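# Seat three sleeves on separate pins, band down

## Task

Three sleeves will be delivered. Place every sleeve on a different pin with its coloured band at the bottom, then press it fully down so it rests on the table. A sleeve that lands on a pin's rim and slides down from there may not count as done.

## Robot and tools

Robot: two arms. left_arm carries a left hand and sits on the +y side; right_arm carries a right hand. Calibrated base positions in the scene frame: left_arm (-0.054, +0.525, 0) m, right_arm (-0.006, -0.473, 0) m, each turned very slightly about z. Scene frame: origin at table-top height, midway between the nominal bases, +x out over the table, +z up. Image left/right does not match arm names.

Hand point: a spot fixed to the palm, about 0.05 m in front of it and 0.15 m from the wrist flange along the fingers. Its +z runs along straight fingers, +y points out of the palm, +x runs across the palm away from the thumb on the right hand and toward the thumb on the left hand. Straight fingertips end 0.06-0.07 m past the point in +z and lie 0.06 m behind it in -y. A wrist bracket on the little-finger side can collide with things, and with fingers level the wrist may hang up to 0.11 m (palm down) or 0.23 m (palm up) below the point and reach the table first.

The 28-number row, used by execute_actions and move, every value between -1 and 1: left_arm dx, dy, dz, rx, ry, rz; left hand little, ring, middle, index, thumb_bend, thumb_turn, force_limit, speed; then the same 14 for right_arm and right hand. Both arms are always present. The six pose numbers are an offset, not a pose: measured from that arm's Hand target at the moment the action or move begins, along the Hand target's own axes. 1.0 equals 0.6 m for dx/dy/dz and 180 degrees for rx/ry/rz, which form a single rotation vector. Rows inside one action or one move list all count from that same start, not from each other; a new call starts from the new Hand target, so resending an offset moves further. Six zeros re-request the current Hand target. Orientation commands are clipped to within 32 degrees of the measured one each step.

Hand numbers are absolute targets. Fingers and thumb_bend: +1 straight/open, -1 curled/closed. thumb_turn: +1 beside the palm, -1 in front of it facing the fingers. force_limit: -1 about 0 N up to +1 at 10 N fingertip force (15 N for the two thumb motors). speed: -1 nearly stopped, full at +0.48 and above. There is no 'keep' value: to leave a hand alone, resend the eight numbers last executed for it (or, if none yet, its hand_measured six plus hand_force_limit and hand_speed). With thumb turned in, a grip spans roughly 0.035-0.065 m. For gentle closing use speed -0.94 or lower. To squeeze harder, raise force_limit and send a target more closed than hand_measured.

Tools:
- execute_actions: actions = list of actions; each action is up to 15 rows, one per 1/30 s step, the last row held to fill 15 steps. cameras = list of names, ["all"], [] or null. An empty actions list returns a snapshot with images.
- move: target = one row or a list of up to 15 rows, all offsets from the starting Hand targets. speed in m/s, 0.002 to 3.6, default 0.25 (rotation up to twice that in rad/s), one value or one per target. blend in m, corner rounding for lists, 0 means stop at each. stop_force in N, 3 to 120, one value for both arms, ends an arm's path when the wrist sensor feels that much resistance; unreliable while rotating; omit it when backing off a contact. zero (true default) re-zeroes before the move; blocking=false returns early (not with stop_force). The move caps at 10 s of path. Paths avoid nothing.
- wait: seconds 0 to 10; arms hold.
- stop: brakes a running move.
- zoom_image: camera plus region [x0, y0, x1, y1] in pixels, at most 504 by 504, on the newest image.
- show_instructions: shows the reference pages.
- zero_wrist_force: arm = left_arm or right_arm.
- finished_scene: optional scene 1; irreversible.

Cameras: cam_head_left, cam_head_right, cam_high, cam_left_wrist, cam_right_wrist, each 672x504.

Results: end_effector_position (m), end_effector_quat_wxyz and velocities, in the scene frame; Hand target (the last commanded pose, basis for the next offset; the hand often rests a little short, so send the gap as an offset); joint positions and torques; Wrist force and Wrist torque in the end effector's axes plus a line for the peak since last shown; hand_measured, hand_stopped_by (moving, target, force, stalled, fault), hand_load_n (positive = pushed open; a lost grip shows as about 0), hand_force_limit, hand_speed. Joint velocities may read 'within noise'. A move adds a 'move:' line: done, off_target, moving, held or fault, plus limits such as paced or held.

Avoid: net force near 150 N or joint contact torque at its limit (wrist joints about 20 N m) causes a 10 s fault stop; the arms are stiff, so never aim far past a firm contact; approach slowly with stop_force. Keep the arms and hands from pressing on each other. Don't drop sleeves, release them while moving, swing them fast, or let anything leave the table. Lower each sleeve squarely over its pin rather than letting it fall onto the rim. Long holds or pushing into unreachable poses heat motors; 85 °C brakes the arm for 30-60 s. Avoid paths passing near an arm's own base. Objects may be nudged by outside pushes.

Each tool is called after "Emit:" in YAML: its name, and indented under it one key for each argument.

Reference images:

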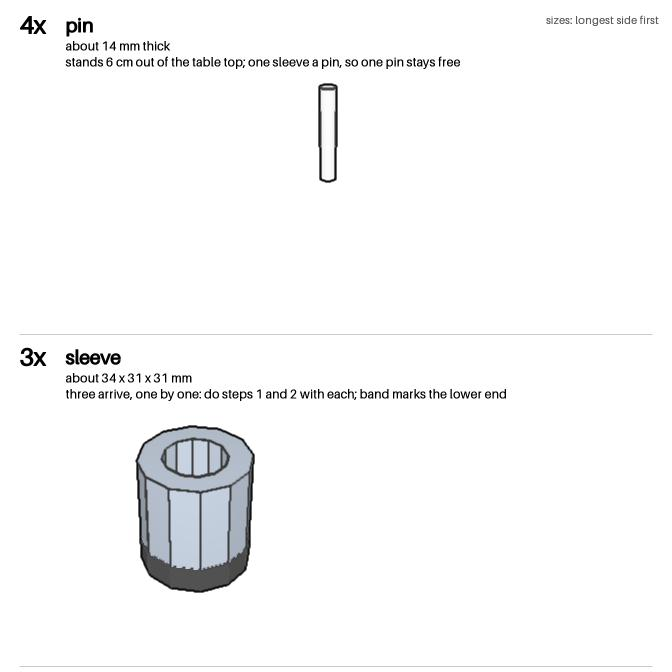

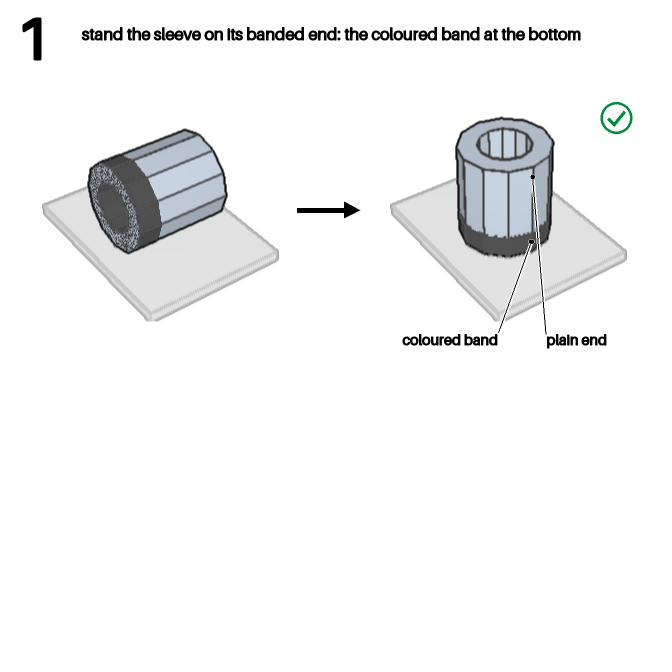

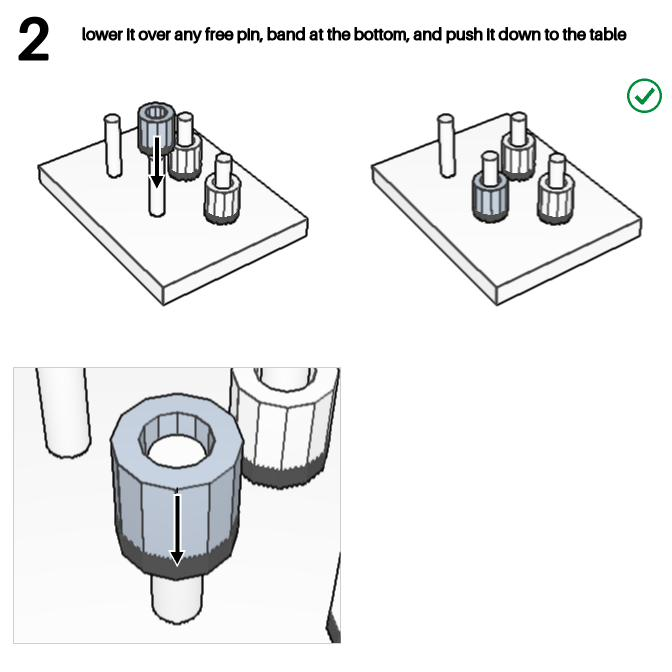

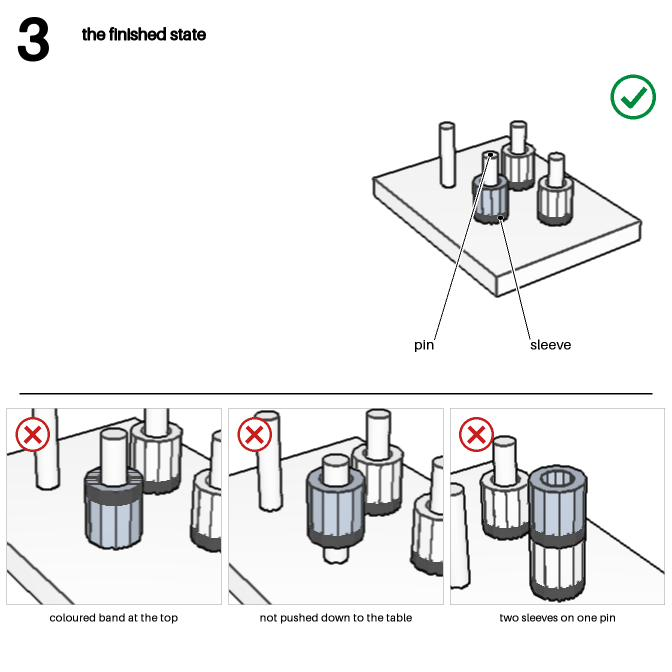

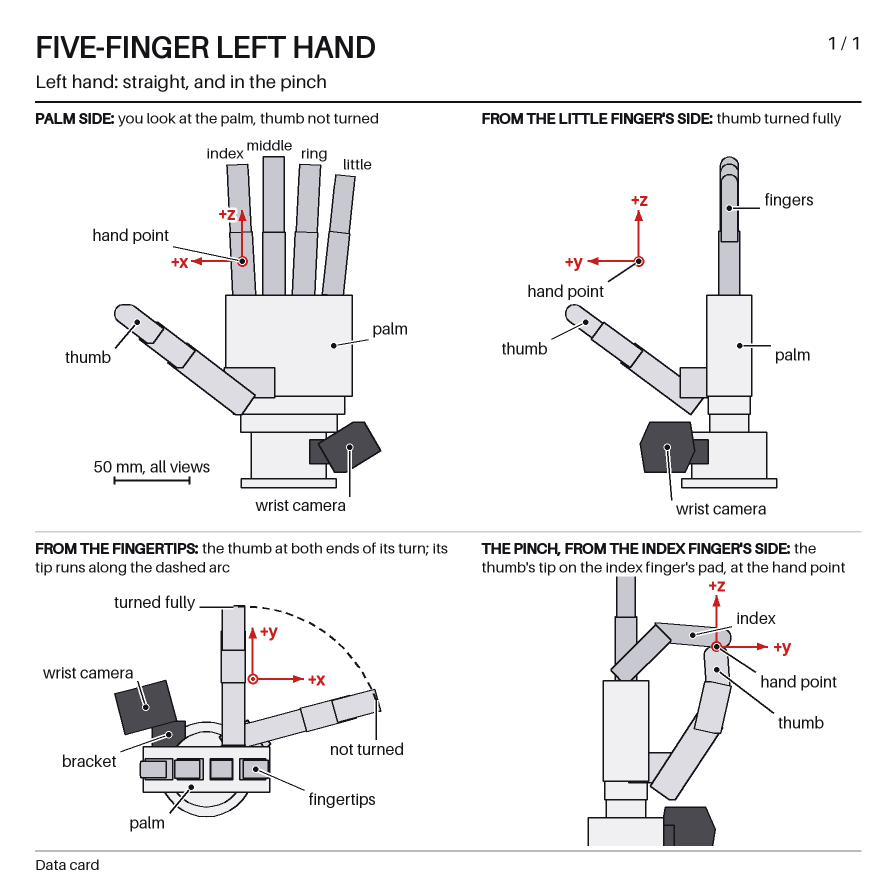

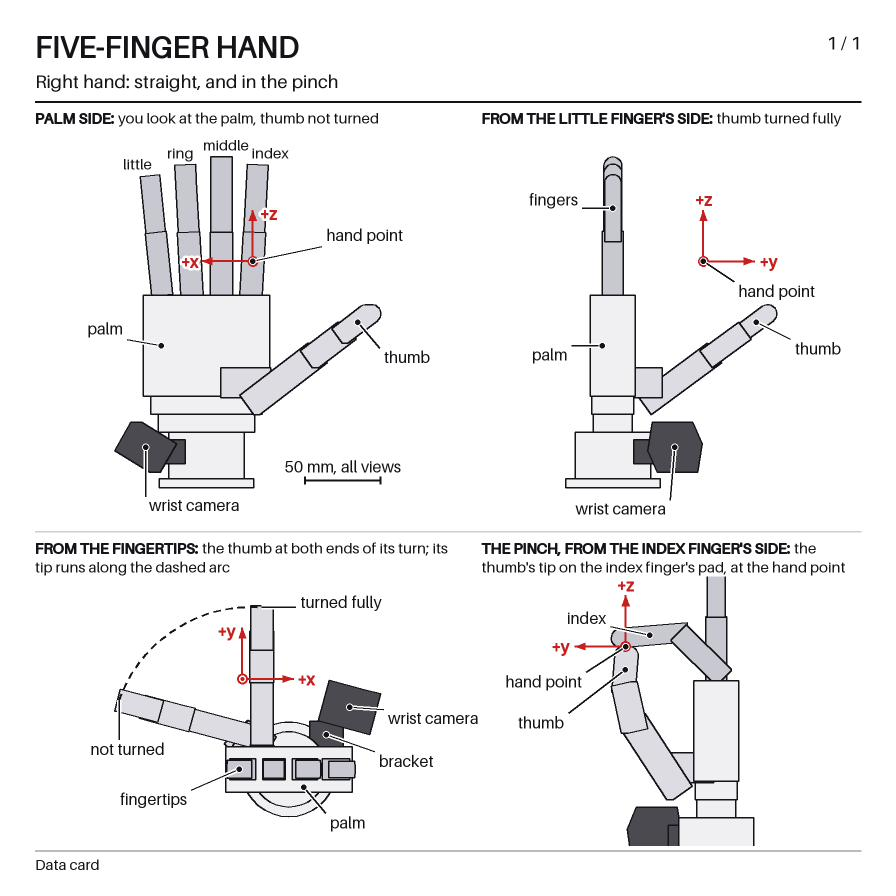

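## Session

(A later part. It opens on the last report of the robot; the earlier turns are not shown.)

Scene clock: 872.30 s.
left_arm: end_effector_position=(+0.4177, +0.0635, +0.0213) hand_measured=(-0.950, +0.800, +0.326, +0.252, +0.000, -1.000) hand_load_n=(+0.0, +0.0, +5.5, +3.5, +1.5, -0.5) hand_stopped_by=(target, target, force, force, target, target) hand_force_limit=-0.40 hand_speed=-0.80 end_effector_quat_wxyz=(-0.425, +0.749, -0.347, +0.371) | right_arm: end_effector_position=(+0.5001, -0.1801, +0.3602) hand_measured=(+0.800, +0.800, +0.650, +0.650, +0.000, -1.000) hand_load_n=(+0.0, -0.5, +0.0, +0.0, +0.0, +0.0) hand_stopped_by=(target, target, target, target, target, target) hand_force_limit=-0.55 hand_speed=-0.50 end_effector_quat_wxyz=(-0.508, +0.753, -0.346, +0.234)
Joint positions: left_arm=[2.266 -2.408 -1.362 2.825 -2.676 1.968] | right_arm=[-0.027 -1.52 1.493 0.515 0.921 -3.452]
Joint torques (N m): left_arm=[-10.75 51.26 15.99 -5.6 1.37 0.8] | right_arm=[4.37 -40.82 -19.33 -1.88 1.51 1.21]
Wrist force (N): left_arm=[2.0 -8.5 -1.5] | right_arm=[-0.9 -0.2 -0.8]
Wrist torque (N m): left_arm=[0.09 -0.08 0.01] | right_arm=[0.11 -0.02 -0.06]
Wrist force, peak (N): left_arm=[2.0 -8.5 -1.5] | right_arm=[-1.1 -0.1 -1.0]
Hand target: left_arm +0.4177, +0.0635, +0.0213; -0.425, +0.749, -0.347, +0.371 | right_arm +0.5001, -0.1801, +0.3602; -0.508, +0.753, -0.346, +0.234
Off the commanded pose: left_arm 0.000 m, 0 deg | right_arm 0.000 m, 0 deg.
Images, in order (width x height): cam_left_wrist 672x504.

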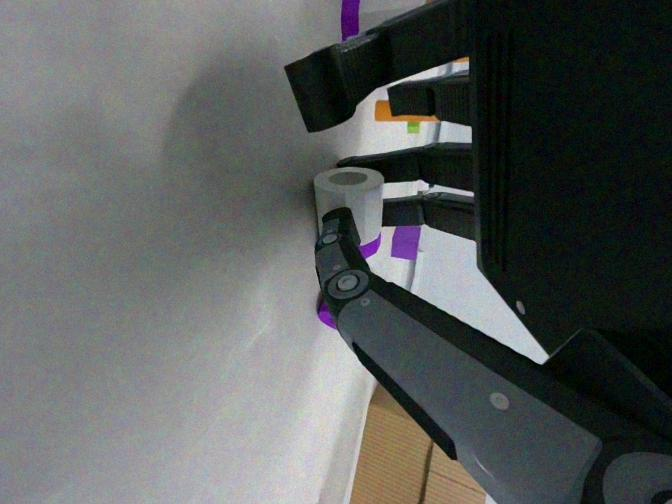

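Emit:
move:
  target: [0.0022,-0.0075,-0.003,0,0,0,-0.95,0.8,-0.2,-0.2,0.0,-1,-0.4,-0.8,0,0,0,0,0,0,0.8,0.8,0.65,0.65,0.0,-1,-0.55,-0.5]
  speed: 0.02
  cameras: ["cam_left_wrist"]

Emit:
zoom_image:
  camera: "cam_left_wrist"
  region: [230, 80, 482, 332]

Scene clock: 875.67 s.
left_arm: end_effector_position=(+0.4177, +0.0635, +0.0264) hand_measured=(-0.950, +0.800, +0.326, +0.252, +0.000, -1.000) hand_load_n=(+0.0, +0.0, +0.0, +3.5, +2.0, -0.5) hand_stopped_by=(target, target, force, force, target, target) hand_force_limit=-0.40 hand_speed=-0.80 end_effector_quat_wxyz=(-0.425, +0.749, -0.347, +0.371) | right_arm: end_effector_position=(+0.5001, -0.1801, +0.3602) hand_measured=(+0.800, +0.800, +0.650, +0.650, +0.000, -1.000) hand_load_n=(+0.0, +0.0, +0.0, +0.0, +0.0, +0.0) hand_stopped_by=(target, target, target, target, target, target) hand_force_limit=-0.55 hand_speed=-0.50 end_effector_quat_wxyz=(-0.508, +0.753, -0.346, +0.234)
Joint positions: left_arm=[2.266 -2.401 -1.36 2.816 -2.676 1.968] | right_arm=[-0.027 -1.52 1.493 0.515 0.921 -3.452]
Joint torques (N m): left_arm=[-2.27 59.96 26.86 -4.39 -1.75 1.13] | right_arm=[4.17 -41.67 -19.23 -1.81 1.44 1.09]
Wrist force (N): left_arm=[0.2 0.9 -0.2] | right_arm=[-0.9 0.1 -0.9]
Wrist torque (N m): left_arm=[0.10 -0.13 -0.21] | right_arm=[0.15 -0.02 -0.05]
Wrist force, peak (N): left_arm=[2.5 -9.1 -1.7] | right_arm=[-1.0 -0.2 -1.1]
Hand target: left_arm +0.4177, +0.0635, +0.0263; -0.425, +0.749, -0.347, +0.371 | right_arm +0.5001, -0.1801, +0.3602; -0.508, +0.753, -0.346, +0.234
Off the commanded pose: left_arm 0.000 m, 0 deg | right_arm 0.000 m, 0 deg.
move: done
Images, in order (width x height): cam_left_wrist 672x504.

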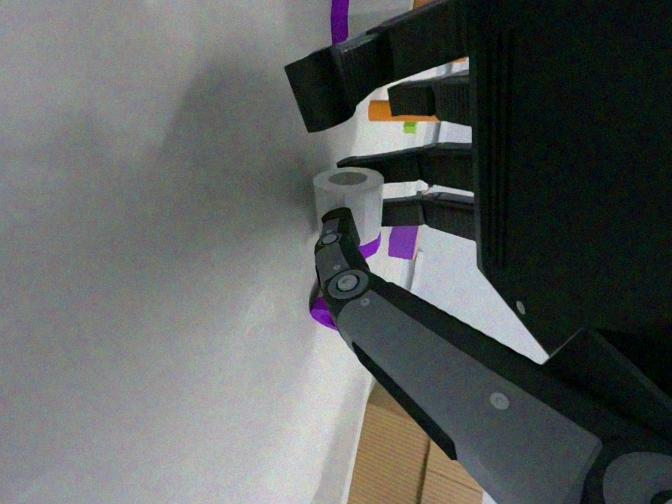

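Scaled by 2.000 from the camera's 672x504 image, which has a finer 960x720 frame.

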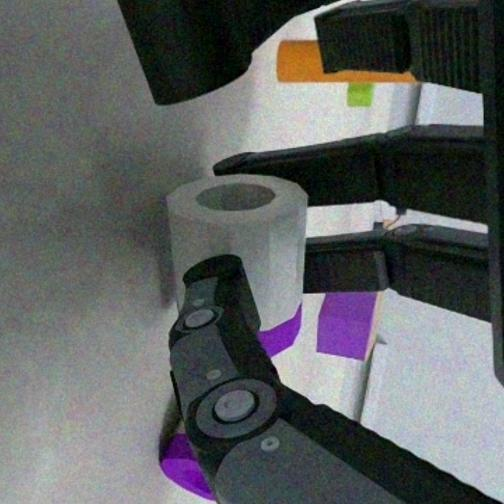

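Emit:
move:
  target: [0.0108,-0.0373,-0.0152,0,0,0,-0.95,0.8,-0.2,-0.2,0.0,-1,-0.4,-0.8,0,0,0,0,0,0,0.8,0.8,0.65,0.65,0.0,-1,-0.55,-0.5]
  speed: 0.04

Emit:
execute_actions:
  actions:
    - [[0,0,0,0,0,0,-0.95,0.8,-0.1,-0.2,0.0,-1,-0.55,-0.9,0,0,0,0,0,0,0.8,0.8,0.65,0.65,0.0,-1,-0.55,-0.5]]
  cameras: ["cam_left_wrist", "cam_high"]

Emit:
zoom_image:
  camera: "cam_left_wrist"
  region: [270, 130, 396, 256]

Scene clock: 879.37 s.
left_arm: end_effector_position=(+0.4177, +0.0636, +0.0515) hand_measured=(-0.950, +0.800, +0.326, +0.252, +0.000, -1.000) hand_load_n=(+0.0, +0.0, +0.0, +3.0, +2.0, -0.5) hand_stopped_by=(target, target, force, force, target, target) hand_force_limit=-0.40 hand_speed=-0.80 end_effector_quat_wxyz=(-0.425, +0.749, -0.347, +0.371) | right_arm: end_effector_position=(+0.5001, -0.1801, +0.3602) hand_measured=(+0.800, +0.800, +0.650, +0.650, +0.000, -1.000) hand_load_n=(+0.0, -0.5, +0.0, +0.0, +0.0, +0.0) hand_stopped_by=(target, target, target, target, target, target) hand_force_limit=-0.55 hand_speed=-0.50 end_effector_quat_wxyz=(-0.508, +0.753, -0.346, +0.234)
Joint positions: left_arm=[2.266 -2.367 -1.349 2.771 -2.676 1.968] | right_arm=[-0.027 -1.52 1.493 0.515 0.921 -3.452]
Joint torques (N m): left_arm=[7.9 56.07 16.71 0.65 -3.79 -0.78] | right_arm=[4.79 -40.84 -19.24 -1.85 1.52 1.09]
Wrist force (N): left_arm=[0.2 0.9 -0.3] | right_arm=[-0.9 -0.2 -0.9]
Wrist torque (N m): left_arm=[0.11 -0.15 -0.18] | right_arm=[0.11 -0.02 -0.06]
Wrist force, peak (N): left_arm=[0.1 1.5 0.0] | right_arm=[-0.9 -0.1 -1.0]
Hand target: left_arm +0.4177, +0.0636, +0.0513; -0.425, +0.749, -0.347, +0.371 | right_arm +0.5001, -0.1801, +0.3602; -0.508, +0.753, -0.346, +0.234
Off the commanded pose: left_arm 0.000 m, 0 deg | right_arm 0.000 m, 0 deg.
move: done

Scene clock: 880.07 s.
left_arm: end_effector_position=(+0.4177, +0.0636, +0.0513) hand_measured=(-0.950, +0.800, +0.280, +0.252, +0.000, -1.000) hand_load_n=(-0.5, +0.0, +3.0, +2.5, +4.0, +0.5) hand_stopped_by=(target, target, force, force, target, target) hand_force_limit=-0.55 hand_speed=-0.90 end_effector_quat_wxyz=(-0.425, +0.749, -0.347, +0.371) | right_arm: end_effector_position=(+0.5001, -0.1801, +0.3602) hand_measured=(+0.800, +0.800, +0.650, +0.650, +0.000, -1.000) hand_load_n=(+0.0, +0.0, +0.0, +0.0, +0.0, +0.0) hand_stopped_by=(target, target, target, target, target, target) hand_force_limit=-0.55 hand_speed=-0.50 end_effector_quat_wxyz=(-0.508, +0.753, -0.346, +0.234)
Joint positions: left_arm=[2.266 -2.367 -1.349 2.771 -2.676 1.968] | right_arm=[-0.027 -1.52 1.493 0.515 0.921 -3.452]
Joint torques (N m): left_arm=[3.22 55.86 9.83 0.64 -3.93 -1.04] | right_arm=[4.17 -41.41 -19.08 -1.9 1.56 0.97]
Wrist force (N): left_arm=[0.3 0.9 -0.3] | right_arm=[-0.8 -0.3 -0.6]
Wrist torque (N m): left_arm=[0.12 -0.16 -0.18] | right_arm=[0.08 -0.04 -0.06]
Wrist force, peak (N): left_arm=[0.4 1.1 -0.2] | right_arm=[-1.0 -0.4 -0.9]
Hand target: left_arm +0.4177, +0.0636, +0.0513; -0.425, +0.749, -0.347, +0.371 | right_arm +0.5001, -0.1801, +0.3602; -0.508, +0.753, -0.346, +0.234
Off the commanded pose: left_arm 0.000 m, 0 deg | right_arm 0.000 m, 0 deg.
Images, in order (width x height): cam_high 672x504, cam_left_wrist 672x504.

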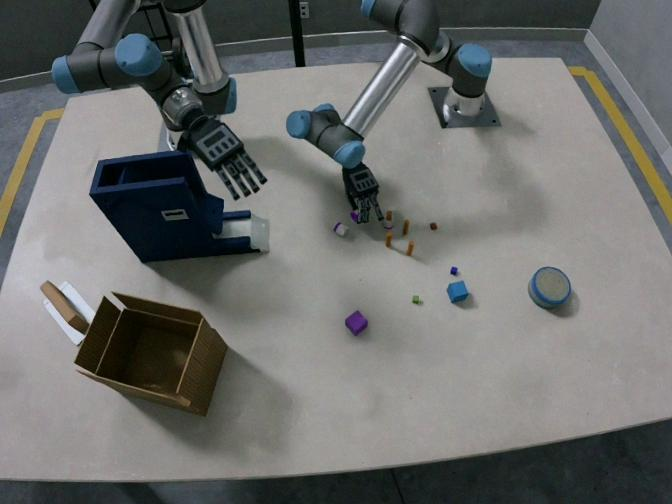

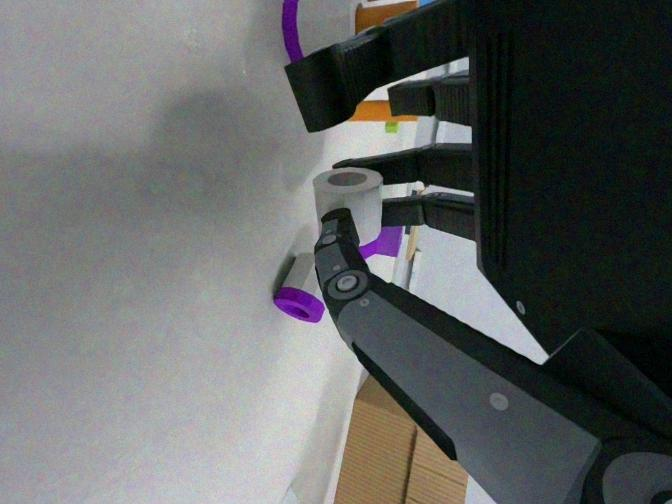

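Scaled by 4.000 from the camera's 672x504 image, which has a finer 960x720 frame.

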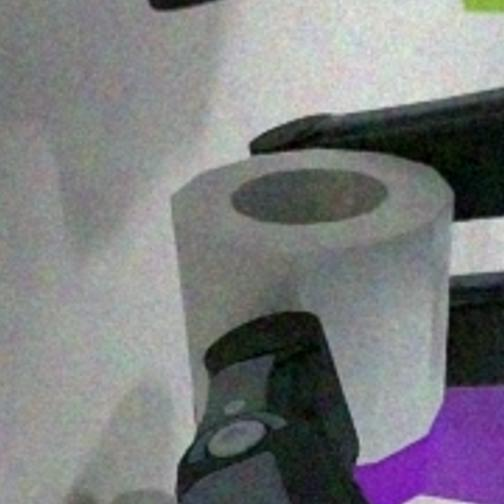

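Emit:
move:
  target:
    - [0.0292,-0.1038,-0.0222,0.0243,-0.0277,0.1773,-0.95,0.8,-0.1,-0.2,0.0,-1,-0.55,-0.9,0,0,0,0,0,0,0.8,0.8,0.65,0.65,0.0,-1,-0.55,-0.5]
    - [0.0233,-0.1732,0.1277,0.0695,-0.0791,0.5067,-0.95,0.8,-0.1,-0.2,0.0,-1,-0.55,-0.9,0,0,0,0,0,0,0.8,0.8,0.65,0.65,0.0,-1,-0.55,-0.5]
  speed: 0.25
  blend: [0.03,0]
  cameras: ["all"]

Emit:
zoom_image:
  camera: "cam_left_wrist"
  region: [200, 130, 452, 382]

Emit:
zoom_image:
  camera: "cam_high"
  region: [360, 170, 460, 270]

Emit:
zoom_image:
  camera: "cam_right_wrist"
  region: [330, 200, 530, 400]

Scene clock: 901.57 s.
left_arm: end_effector_position=(+0.5110, +0.1223, +0.1201) hand_measured=(-0.950, +0.800, +0.280, +0.252, +0.000, -1.000) hand_load_n=(+0.0, +0.0, +3.0, +2.0, +4.0, +1.0) hand_stopped_by=(target, target, force, force, target, target) hand_force_limit=-0.55 hand_speed=-0.90 end_effector_quat_wxyz=(+0.667, -0.268, +0.688, +0.097) | right_arm: end_effector_position=(+0.5001, -0.1801, +0.3602) hand_measured=(+0.800, +0.800, +0.650, +0.650, +0.000, -1.000) hand_load_n=(+0.0, -0.5, +0.0, +0.0, +0.0, +0.0) hand_stopped_by=(target, target, target, target, target, target) hand_force_limit=-0.55 hand_speed=-0.50 end_effector_quat_wxyz=(-0.508, +0.753, -0.346, +0.234)
Joint positions: left_arm=[2.343 -2.483 -1.03 3.182 -2.859 4.167] | right_arm=[-0.027 -1.52 1.493 0.515 0.921 -3.452]
Joint torques (N m): left_arm=[-12.43 65.47 33.02 -2.77 -2.01 0.89] | right_arm=[5.04 -40.95 -19.29 -1.85 1.45 0.75]
Wrist force (N): left_arm=[0.5 0.4 -0.3] | right_arm=[-0.9 0.1 -0.6]
Wrist torque (N m): left_arm=[0.03 -0.07 -0.16] | right_arm=[0.13 -0.03 -0.05]
Wrist force, peak (N): left_arm=[0.0 1.8 -0.1] | right_arm=[-1.1 -0.2 -1.0]
Hand target: left_arm +0.5110, +0.1222, +0.1200; +0.667, -0.268, +0.688, +0.097 | right_arm +0.5001, -0.1801, +0.3602; -0.508, +0.753, -0.346, +0.234
Off the commanded pose: left_arm 0.000 m, 0 deg | right_arm 0.000 m, 0 deg.
move: done

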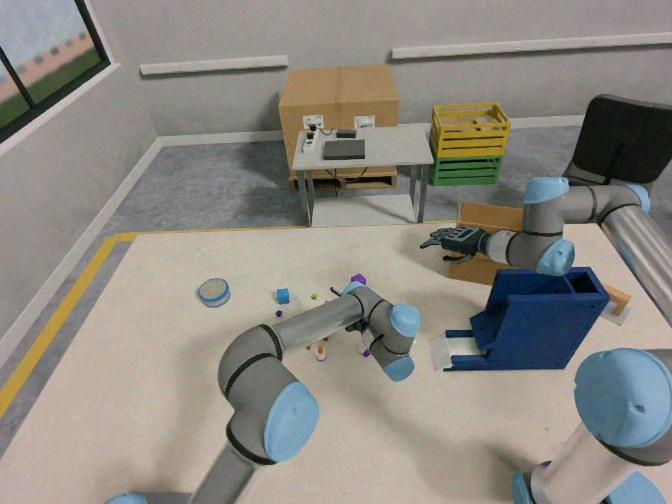

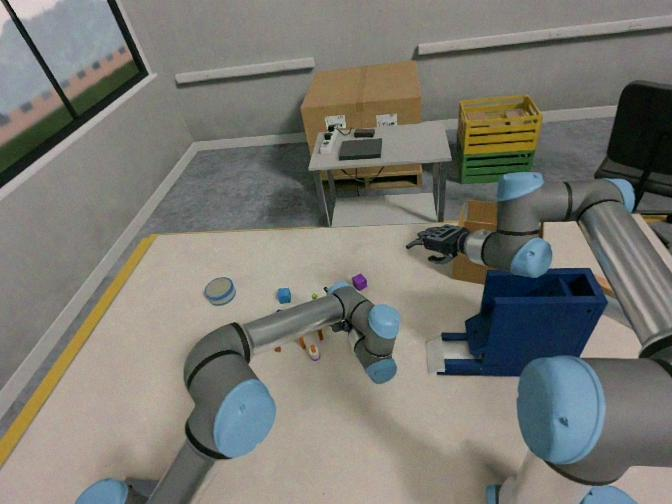

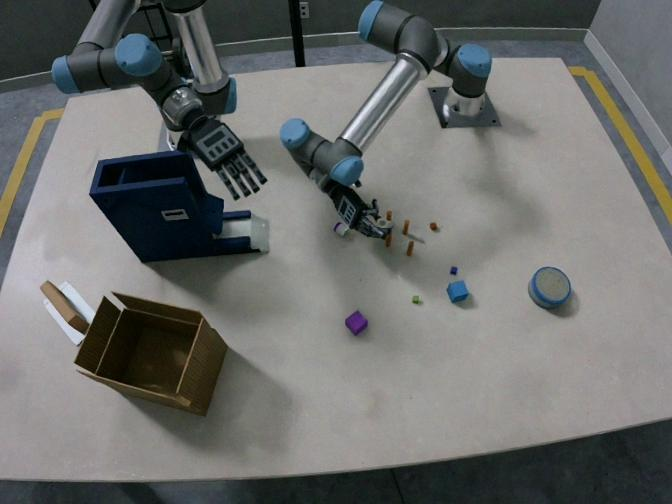

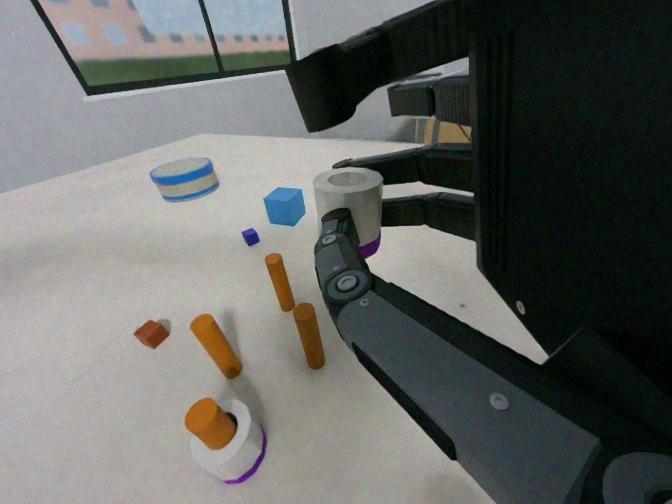

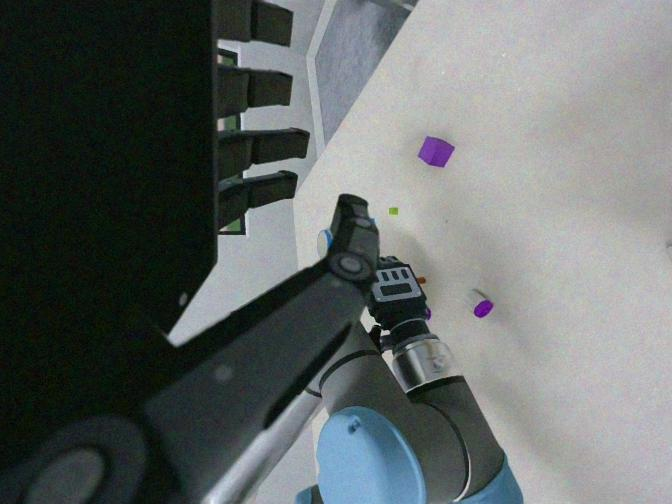

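Scaled by 2.000 from the camera's 672x504 image, which has a finer 960x720 frame.

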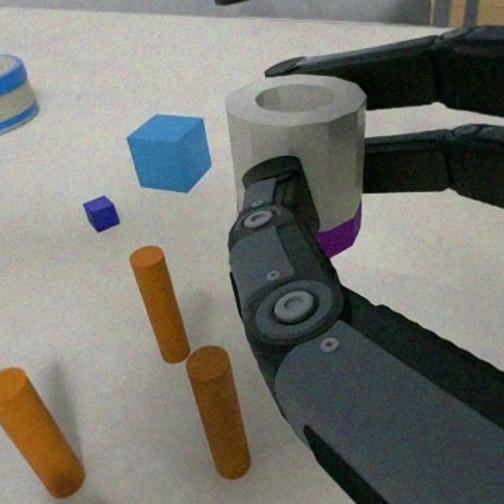

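Scaled by 5.040 from the camera's 672x504 image, which has a finer 960x720 frame.

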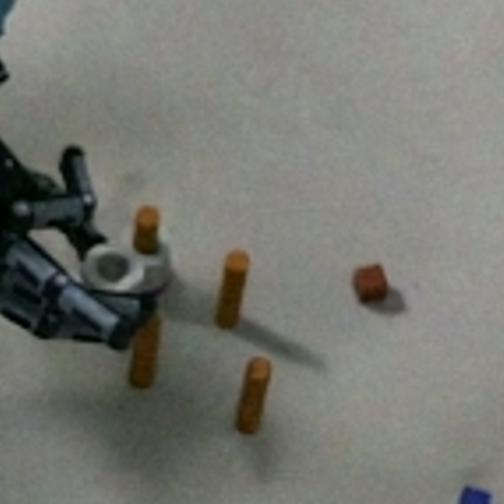

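Scaled by 2.520 from the camera's 672x504 image, which has a finer 960x720 frame.

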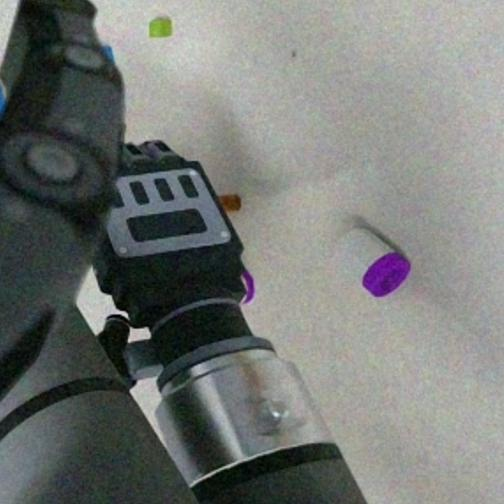

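Emit:
move:
  target: [0.0432,0.053,-0.0038,0,0,0,-0.95,0.8,-0.1,-0.2,0.0,-1,-0.55,-0.9,0,0,0,0,0,0,0.8,0.8,0.65,0.65,0.0,-1,-0.55,-0.5]
  speed: 0.08
  cameras: ["cam_left_wrist", "cam_high"]

Emit:
zoom_image:
  camera: "cam_high"
  region: [360, 180, 440, 260]

Emit:
zoom_image:
  camera: "cam_left_wrist"
  region: [250, 130, 410, 290]

Scene clock: 912.10 s.
left_arm: end_effector_position=(+0.4941, +0.1416, +0.0881) hand_measured=(-0.950, +0.800, +0.280, +0.252, +0.000, -1.000) hand_load_n=(+0.0, +0.0, +3.0, +2.5, +4.0, +1.0) hand_stopped_by=(target, target, force, force, target, target) hand_force_limit=-0.55 hand_speed=-0.90 end_effector_quat_wxyz=(+0.667, -0.268, +0.688, +0.097) | right_arm: end_effector_position=(+0.5001, -0.1801, +0.3602) hand_measured=(+0.800, +0.800, +0.650, +0.650, +0.000, -1.000) hand_load_n=(+0.0, +0.0, +0.0, +0.0, +0.0, +0.0) hand_stopped_by=(target, target, target, target, target, target) hand_force_limit=-0.55 hand_speed=-0.50 end_effector_quat_wxyz=(-0.508, +0.753, -0.346, +0.234)
Joint positions: left_arm=[2.346 -2.455 -1.173 3.301 -2.857 4.17] | right_arm=[-0.027 -1.52 1.493 0.515 0.921 -3.452]
Joint torques (N m): left_arm=[4.53 62.14 28.41 -3.73 0.63 -0.83] | right_arm=[4.39 -40.69 -19.24 -1.86 1.47 0.77]
Wrist force (N): left_arm=[0.6 0.4 -0.2] | right_arm=[-0.7 0.0 -0.8]
Wrist torque (N m): left_arm=[0.05 -0.11 -0.15] | right_arm=[0.13 -0.05 -0.05]
Wrist force, peak (N): left_arm=[1.1 1.4 -0.1] | right_arm=[-1.0 -0.1 -1.1]
Hand target: left_arm +0.4941, +0.1416, +0.0880; +0.667, -0.268, +0.688, +0.097 | right_arm +0.5001, -0.1801, +0.3602; -0.508, +0.753, -0.346, +0.234
Off the commanded pose: left_arm 0.000 m, 0 deg | right_arm 0.000 m, 0 deg.
move: done
Images, in order (width x height): cam_high 672x504, cam_left_wrist 672x504.

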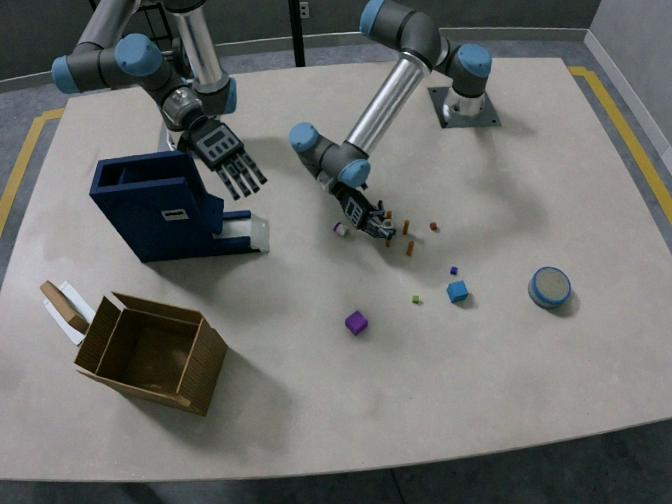

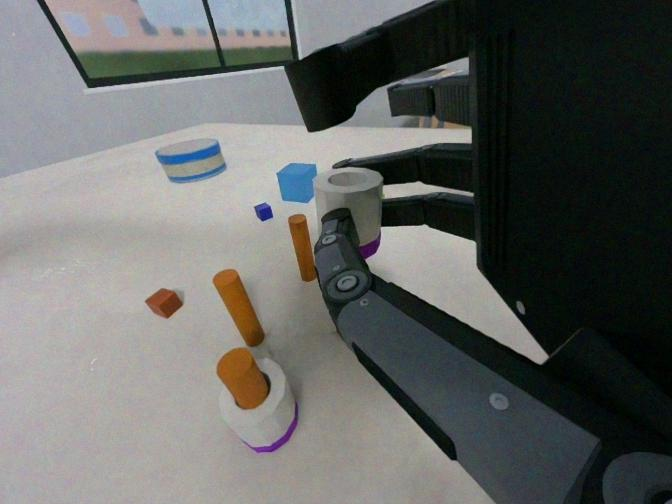

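Scaled by 6.300 from the camera's 672x504 image, which has a finer 960x720 frame.

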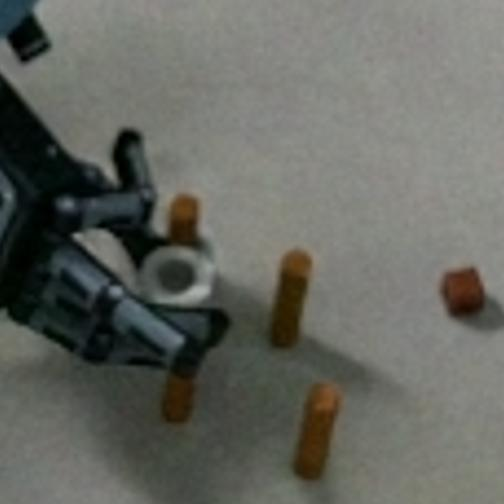

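Scaled by 3.150 from the camera's 672x504 image, which has a finer 960x720 frame.

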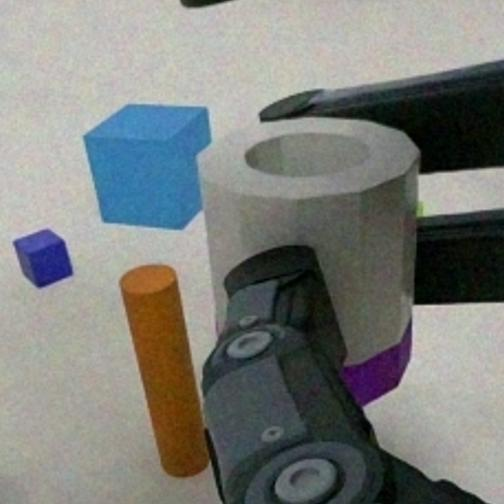

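Emit:
zoom_image:
  camera: "cam_high"
  region: [370, 205, 420, 260]

Scaled by 9.164 from the camera's 672x504 image, which has a finer 960x720 frame.

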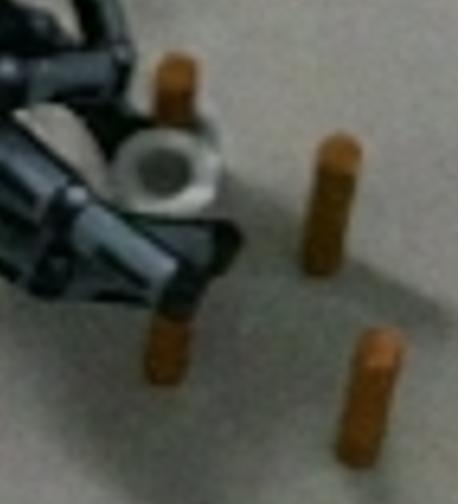

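Emit:
move:
  target: [-0.0323,-0.0075,-0.003,0,0,0,-0.95,0.8,-0.1,-0.2,0.0,-1,-0.55,-0.9,0,0,0,0,0,0,0.8,0.8,0.65,0.65,0.0,-1,-0.55,-0.5]
  speed: 0.015
  stop_force: 3
  cameras: ["cam_left_wrist", "cam_high"]

Emit:
zoom_image:
  camera: "cam_high"
  region: [370, 205, 420, 260]

Scene clock: 929.90 s.
left_arm: end_effector_position=(+0.4941, +0.1415, +0.1080) hand_measured=(-0.950, +0.800, +0.280, +0.252, +0.000, -1.000) hand_load_n=(+0.0, +0.0, +3.0, +2.5, +4.0, +1.0) hand_stopped_by=(target, target, force, force, target, target) hand_force_limit=-0.55 hand_speed=-0.90 end_effector_quat_wxyz=(+0.667, -0.268, +0.688, +0.097) | right_arm: end_effector_position=(+0.5001, -0.1801, +0.3602) hand_measured=(+0.800, +0.800, +0.650, +0.650, +0.000, -1.000) hand_load_n=(+0.0, -0.5, +0.0, -0.5, +0.0, +0.0) hand_stopped_by=(target, target, target, target, target, target) hand_force_limit=-0.55 hand_speed=-0.50 end_effector_quat_wxyz=(-0.508, +0.753, -0.346, +0.234)
Joint positions: left_arm=[2.346 -2.432 -1.161 3.265 -2.857 4.17] | right_arm=[-0.027 -1.52 1.493 0.515 0.921 -3.452]
Joint torques (N m): left_arm=[-9.42 62 13.74 1.89 -2.6 -0.79] | right_arm=[4.48 -40.69 -19.24 -1.83 1.5 0.6]
Wrist force (N): left_arm=[0.5 0.4 0.0] | right_arm=[-0.8 -0.2 -0.7]
Wrist torque (N m): left_arm=[0.05 -0.10 -0.17] | right_arm=[0.10 -0.03 -0.06]
Wrist force, peak (N): left_arm=[0.9 0.6 -0.2] | right_arm=[-1.0 -0.3 -1.0]
Hand target: left_arm +0.4941, +0.1415, +0.1079; +0.667, -0.268, +0.688, +0.097 | right_arm +0.5001, -0.1801, +0.3602; -0.508, +0.753, -0.346, +0.234
Off the commanded pose: left_arm 0.000 m, 0 deg | right_arm 0.000 m, 0 deg.
move: done
Images, in order (width x height): cam_high 672x504, cam_left_wrist 672x504.

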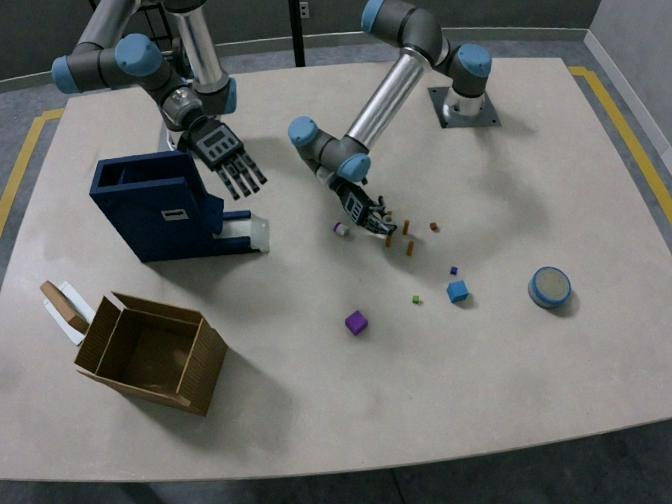

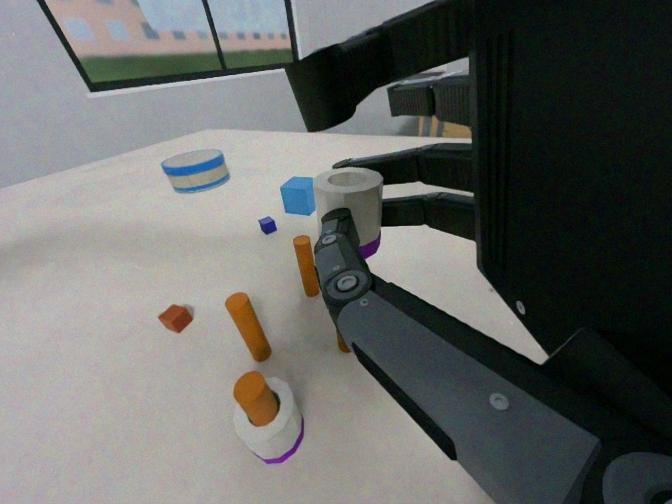

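Scaled by 9.164 from the camera's 672x504 image, which has a finer 960x720 frame.

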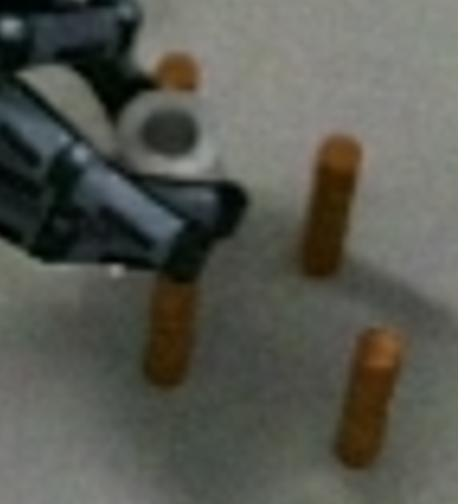

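Emit:
move:
  target: [0.0323,0.0075,0.003,0,0,0,-0.95,0.8,-0.1,-0.2,0.0,-1,-0.55,-0.9,0,0,0,0,0,0,0.8,0.8,0.65,0.65,0.0,-1,-0.55,-0.5]
  speed: 0.05

Emit:
move:
  target: [0.0355,0.0082,0.0033,0,0,0,-0.95,0.8,-0.1,-0.2,0.0,-1,-0.55,-0.9,0,0,0,0,0,0,0.8,0.8,0.65,0.65,0.0,-1,-0.55,-0.5]
  speed: 0.015
  stop_force: 3
  cameras: ["cam_left_wrist", "cam_high"]

Emit:
zoom_image:
  camera: "cam_high"
  region: [370, 205, 420, 260]

Emit:
zoom_image:
  camera: "cam_left_wrist"
  region: [290, 150, 410, 300]

Scene clock: 934.10 s.
left_arm: end_effector_position=(+0.4941, +0.1416, +0.0878) hand_measured=(-0.950, +0.800, +0.280, +0.252, +0.000, -1.000) hand_load_n=(+0.0, +0.0, +3.5, +2.0, +4.0, +1.0) hand_stopped_by=(target, target, force, force, target, target) hand_force_limit=-0.55 hand_speed=-0.90 end_effector_quat_wxyz=(+0.667, -0.268, +0.688, +0.097) | right_arm: end_effector_position=(+0.5001, -0.1801, +0.3602) hand_measured=(+0.800, +0.800, +0.650, +0.650, +0.000, -1.000) hand_load_n=(+0.0, +0.0, +0.0, +0.0, +0.5, +0.0) hand_stopped_by=(target, target, target, target, target, target) hand_force_limit=-0.55 hand_speed=-0.50 end_effector_quat_wxyz=(-0.508, +0.753, -0.346, +0.234)
Joint positions: left_arm=[2.346 -2.455 -1.173 3.301 -2.857 4.17] | right_arm=[-0.027 -1.52 1.493 0.515 0.921 -3.452]
Joint torques (N m): left_arm=[-4.53 76.31 25.33 -3.64 -2.66 0.86] | right_arm=[4.14 -40.21 -18.54 -1.92 1.48 0.57]
Wrist force (N): left_arm=[0.5 0.5 0.1] | right_arm=[-0.8 -0.1 -0.7]
Wrist torque (N m): left_arm=[0.04 -0.09 -0.16] | right_arm=[0.10 -0.04 -0.06]
Wrist force, peak (N): left_arm=[1.1 0.5 -0.1] | right_arm=[-1.1 -0.2 -0.9]
Hand target: left_arm +0.4941, +0.1416, +0.0880; +0.667, -0.268, +0.688, +0.097 | right_arm +0.5001, -0.1801, +0.3602; -0.508, +0.753, -0.346, +0.234
Off the commanded pose: left_arm 0.000 m, 0 deg | right_arm 0.000 m, 0 deg.
move: done

Scene clock: 936.33 s.
left_arm: end_effector_position=(+0.4941, +0.1415, +0.0706) hand_measured=(-0.950, +0.800, +0.280, +0.252, +0.000, -1.000) hand_load_n=(+0.0, +0.0, +1.5, +3.5, +4.0, +0.0) hand_stopped_by=(target, target, force, force, target, target) hand_force_limit=-0.55 hand_speed=-0.90 end_effector_quat_wxyz=(+0.667, -0.268, +0.688, +0.097) | right_arm: end_effector_position=(+0.5001, -0.1801, +0.3602) hand_measured=(+0.800, +0.800, +0.650, +0.650, +0.000, -1.000) hand_load_n=(+0.0, +0.0, +0.0, +0.0, +0.0, +0.0) hand_stopped_by=(target, target, target, target, target, target) hand_force_limit=-0.55 hand_speed=-0.50 end_effector_quat_wxyz=(-0.508, +0.753, -0.346, +0.234)
Joint positions: left_arm=[2.346 -2.477 -1.182 3.33 -2.857 4.17] | right_arm=[-0.027 -1.52 1.493 0.515 0.921 -3.452]
Joint torques (N m): left_arm=[-6.18 76.58 31.89 -3.75 -2.51 -0.52] | right_arm=[3.9 -40.92 -19.4 -1.9 1.45 0.56]
Wrist force (N): left_arm=[0.8 0.4 0.0] | right_arm=[-0.9 -0.1 -0.7]
Wrist torque (N m): left_arm=[0.05 -0.14 -0.12] | right_arm=[0.12 -0.03 -0.06]
Wrist force, peak (N): left_arm=[-3.0 -2.0 -4.3] | right_arm=[-1.2 -0.2 -0.8]
Hand target: left_arm +0.4941, +0.1415, +0.0706; +0.667, -0.268, +0.688, +0.097 (not the last commanded pose) | right_arm +0.5001, -0.1801, +0.3602; -0.508, +0.753, -0.346, +0.234
Off the commanded pose: left_arm 0.005 m, 0 deg | right_arm 0.000 m, 0 deg.
move: contact (left_arm)
Images, in order (width x height): cam_high 672x504, cam_left_wrist 672x504.

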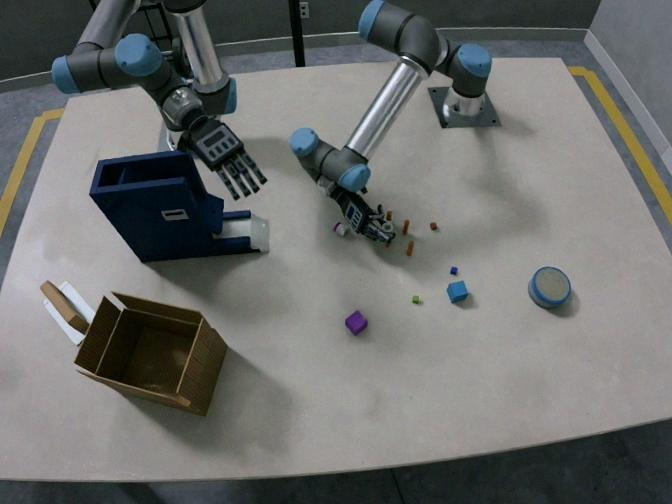

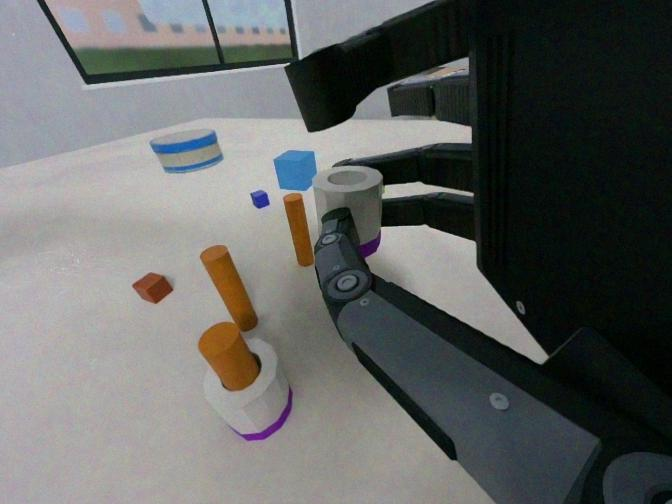

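Scaled by 9.164 from the camera's 672x504 image, which has a finer 960x720 frame.

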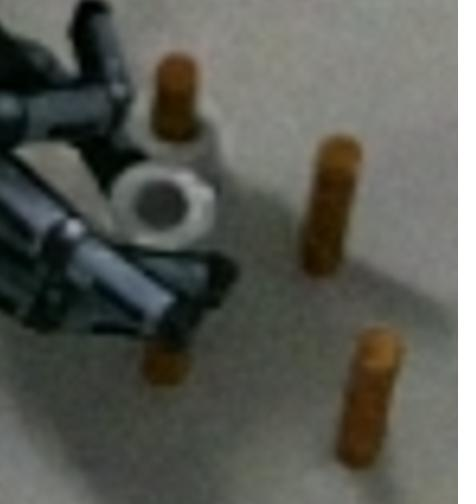

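Scaled by 3.360 from the camera's 672x504 image, which has a finer 960x720 frame.

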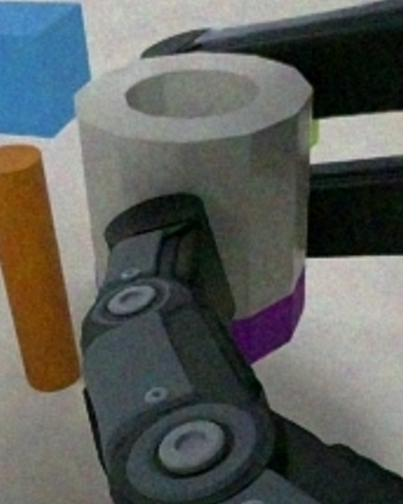

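Emit:
move:
  target:
    - [-0.0048,-0.0012,-0.0005,0,0,0,-0.95,0.8,-0.1,-0.2,0.0,-1,-0.55,-0.9,0,0,0,0,0,0,0.8,0.8,0.65,0.65,0.0,-1,-0.55,-0.5]
    - [-0.0072,0.0068,0.005,0,0,0,-0.95,0.8,-0.1,-0.2,0.0,-1,-0.55,-0.9,0,0,0,0,0,0,0.8,0.8,0.65,0.65,0.0,-1,-0.55,-0.5]
  speed: 0.04

Emit:
move:
  target: [0.0404,0.0093,0.0038,0,0,0,-0.95,0.8,-0.1,-0.2,0.0,-1,-0.55,-0.9,0,0,0,0,0,0,0.8,0.8,0.65,0.65,0.0,-1,-0.55,-0.5]
  speed: 0.015
  stop_force: 3
  cameras: ["cam_left_wrist", "cam_high"]

Emit:
zoom_image:
  camera: "cam_high"
  region: [370, 205, 420, 260]

Scene clock: 962.00 s.
left_arm: end_effector_position=(+0.4946, +0.1475, +0.0736) hand_measured=(-0.950, +0.800, +0.280, +0.252, +0.000, -1.000) hand_load_n=(+0.0, +0.0, +2.0, +3.5, +3.5, +0.0) hand_stopped_by=(target, target, force, force, target, target) hand_force_limit=-0.55 hand_speed=-0.90 end_effector_quat_wxyz=(+0.667, -0.268, +0.688, +0.097) | right_arm: end_effector_position=(+0.5001, -0.1801, +0.3602) hand_measured=(+0.800, +0.800, +0.650, +0.650, +0.000, -1.000) hand_load_n=(+0.5, +0.0, +0.0, +0.0, +0.0, +0.0) hand_stopped_by=(target, target, target, target, target, target) hand_force_limit=-0.55 hand_speed=-0.50 end_effector_quat_wxyz=(-0.508, +0.753, -0.346, +0.234)
Joint positions: left_arm=[2.353 -2.46 -1.204 3.345 -2.85 4.178] | right_arm=[-0.027 -1.52 1.493 0.515 0.921 -3.452]
Joint torques (N m): left_arm=[-13.11 62.85 31.78 -3.8 -3.37 -0.79] | right_arm=[4.66 -40.15 -18.78 -1.89 1.47 0.35]
Wrist force (N): left_arm=[0.6 0.6 0.0] | right_arm=[-0.5 0.0 -0.8]
Wrist torque (N m): left_arm=[0.07 -0.11 -0.15] | right_arm=[0.13 -0.07 -0.03]
Wrist force, peak (N): left_arm=[1.0 0.6 -0.3] | right_arm=[-1.1 -0.2 -1.2]
Hand target: left_arm +0.4945, +0.1475, +0.0736; +0.667, -0.268, +0.688, +0.097 | right_arm +0.5001, -0.1801, +0.3602; -0.508, +0.753, -0.346, +0.234
Off the commanded pose: left_arm 0.000 m, 0 deg | right_arm 0.000 m, 0 deg.
move: done

Scene clock: 963.30 s.
left_arm: end_effector_position=(+0.4945, +0.1475, +0.0698) hand_measured=(-0.950, +0.800, +0.280, +0.252, +0.000, -1.000) hand_load_n=(+0.0, +0.0, +2.0, +4.0, +4.0, +0.0) hand_stopped_by=(target, target, force, force, target, target) hand_force_limit=-0.55 hand_speed=-0.90 end_effector_quat_wxyz=(+0.667, -0.268, +0.688, +0.097) | right_arm: end_effector_position=(+0.5001, -0.1801, +0.3602) hand_measured=(+0.800, +0.800, +0.650, +0.650, +0.000, -1.000) hand_load_n=(+0.0, -0.5, +0.0, +0.0, +0.5, +0.0) hand_stopped_by=(target, target, target, target, target, target) hand_force_limit=-0.55 hand_speed=-0.50 end_effector_quat_wxyz=(-0.508, +0.753, -0.346, +0.234)
Joint positions: left_arm=[2.353 -2.465 -1.206 3.351 -2.85 4.177] | right_arm=[-0.027 -1.52 1.493 0.515 0.921 -3.452]
Joint torques (N m): left_arm=[-2.97 76.24 31.82 -3.76 -2.23 -0.03] | right_arm=[4.14 -40.32 -18.52 -1.84 1.5 0.22]
Wrist force (N): left_arm=[0.6 0.4 -0.2] | right_arm=[-0.7 -0.2 -0.7]
Wrist torque (N m): left_arm=[0.06 -0.13 -0.14] | right_arm=[0.10 -0.05 -0.05]
Wrist force, peak (N): left_arm=[-3.3 -4.3 -1.4] | right_arm=[-1.1 0.1 -0.7]
Hand target: left_arm +0.4945, +0.1475, +0.0698; +0.667, -0.268, +0.688, +0.097 (not the last commanded pose) | right_arm +0.5001, -0.1801, +0.3602; -0.508, +0.753, -0.346, +0.234
Off the commanded pose: left_arm 0.021 m, 0 deg | right_arm 0.000 m, 0 deg.
move: contact (left_arm)
Images, in order (width x height): cam_high 672x504, cam_left_wrist 672x504.

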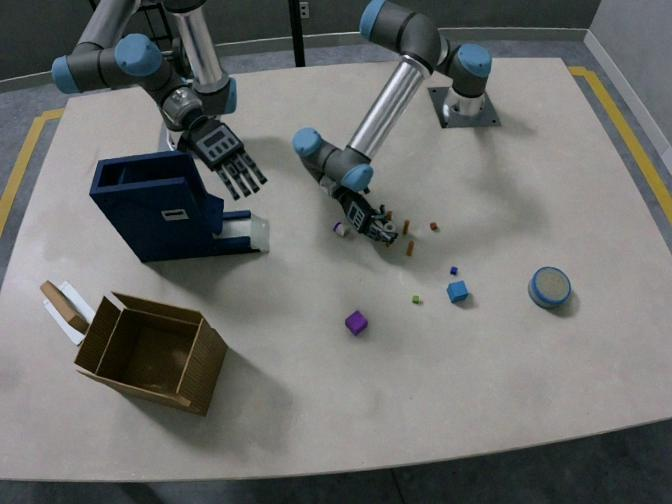

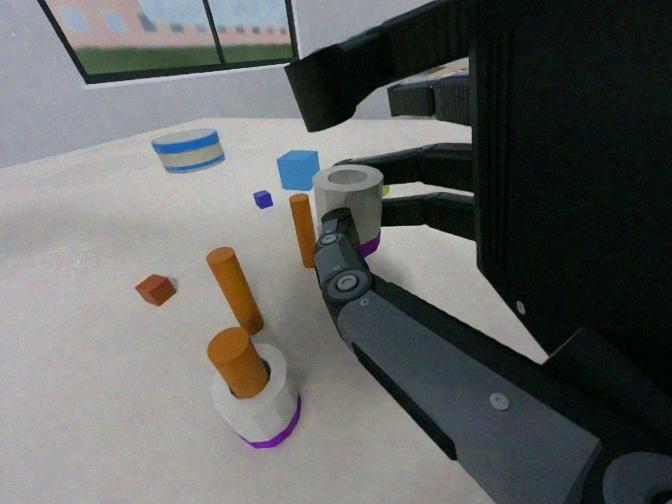

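Scaled by 9.164 from the camera's 672x504 image, which has a finer 960x720 frame.

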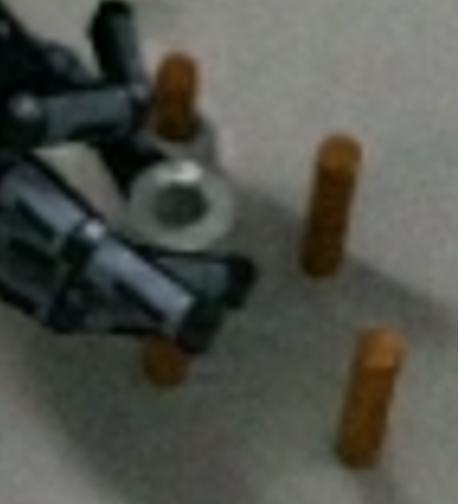

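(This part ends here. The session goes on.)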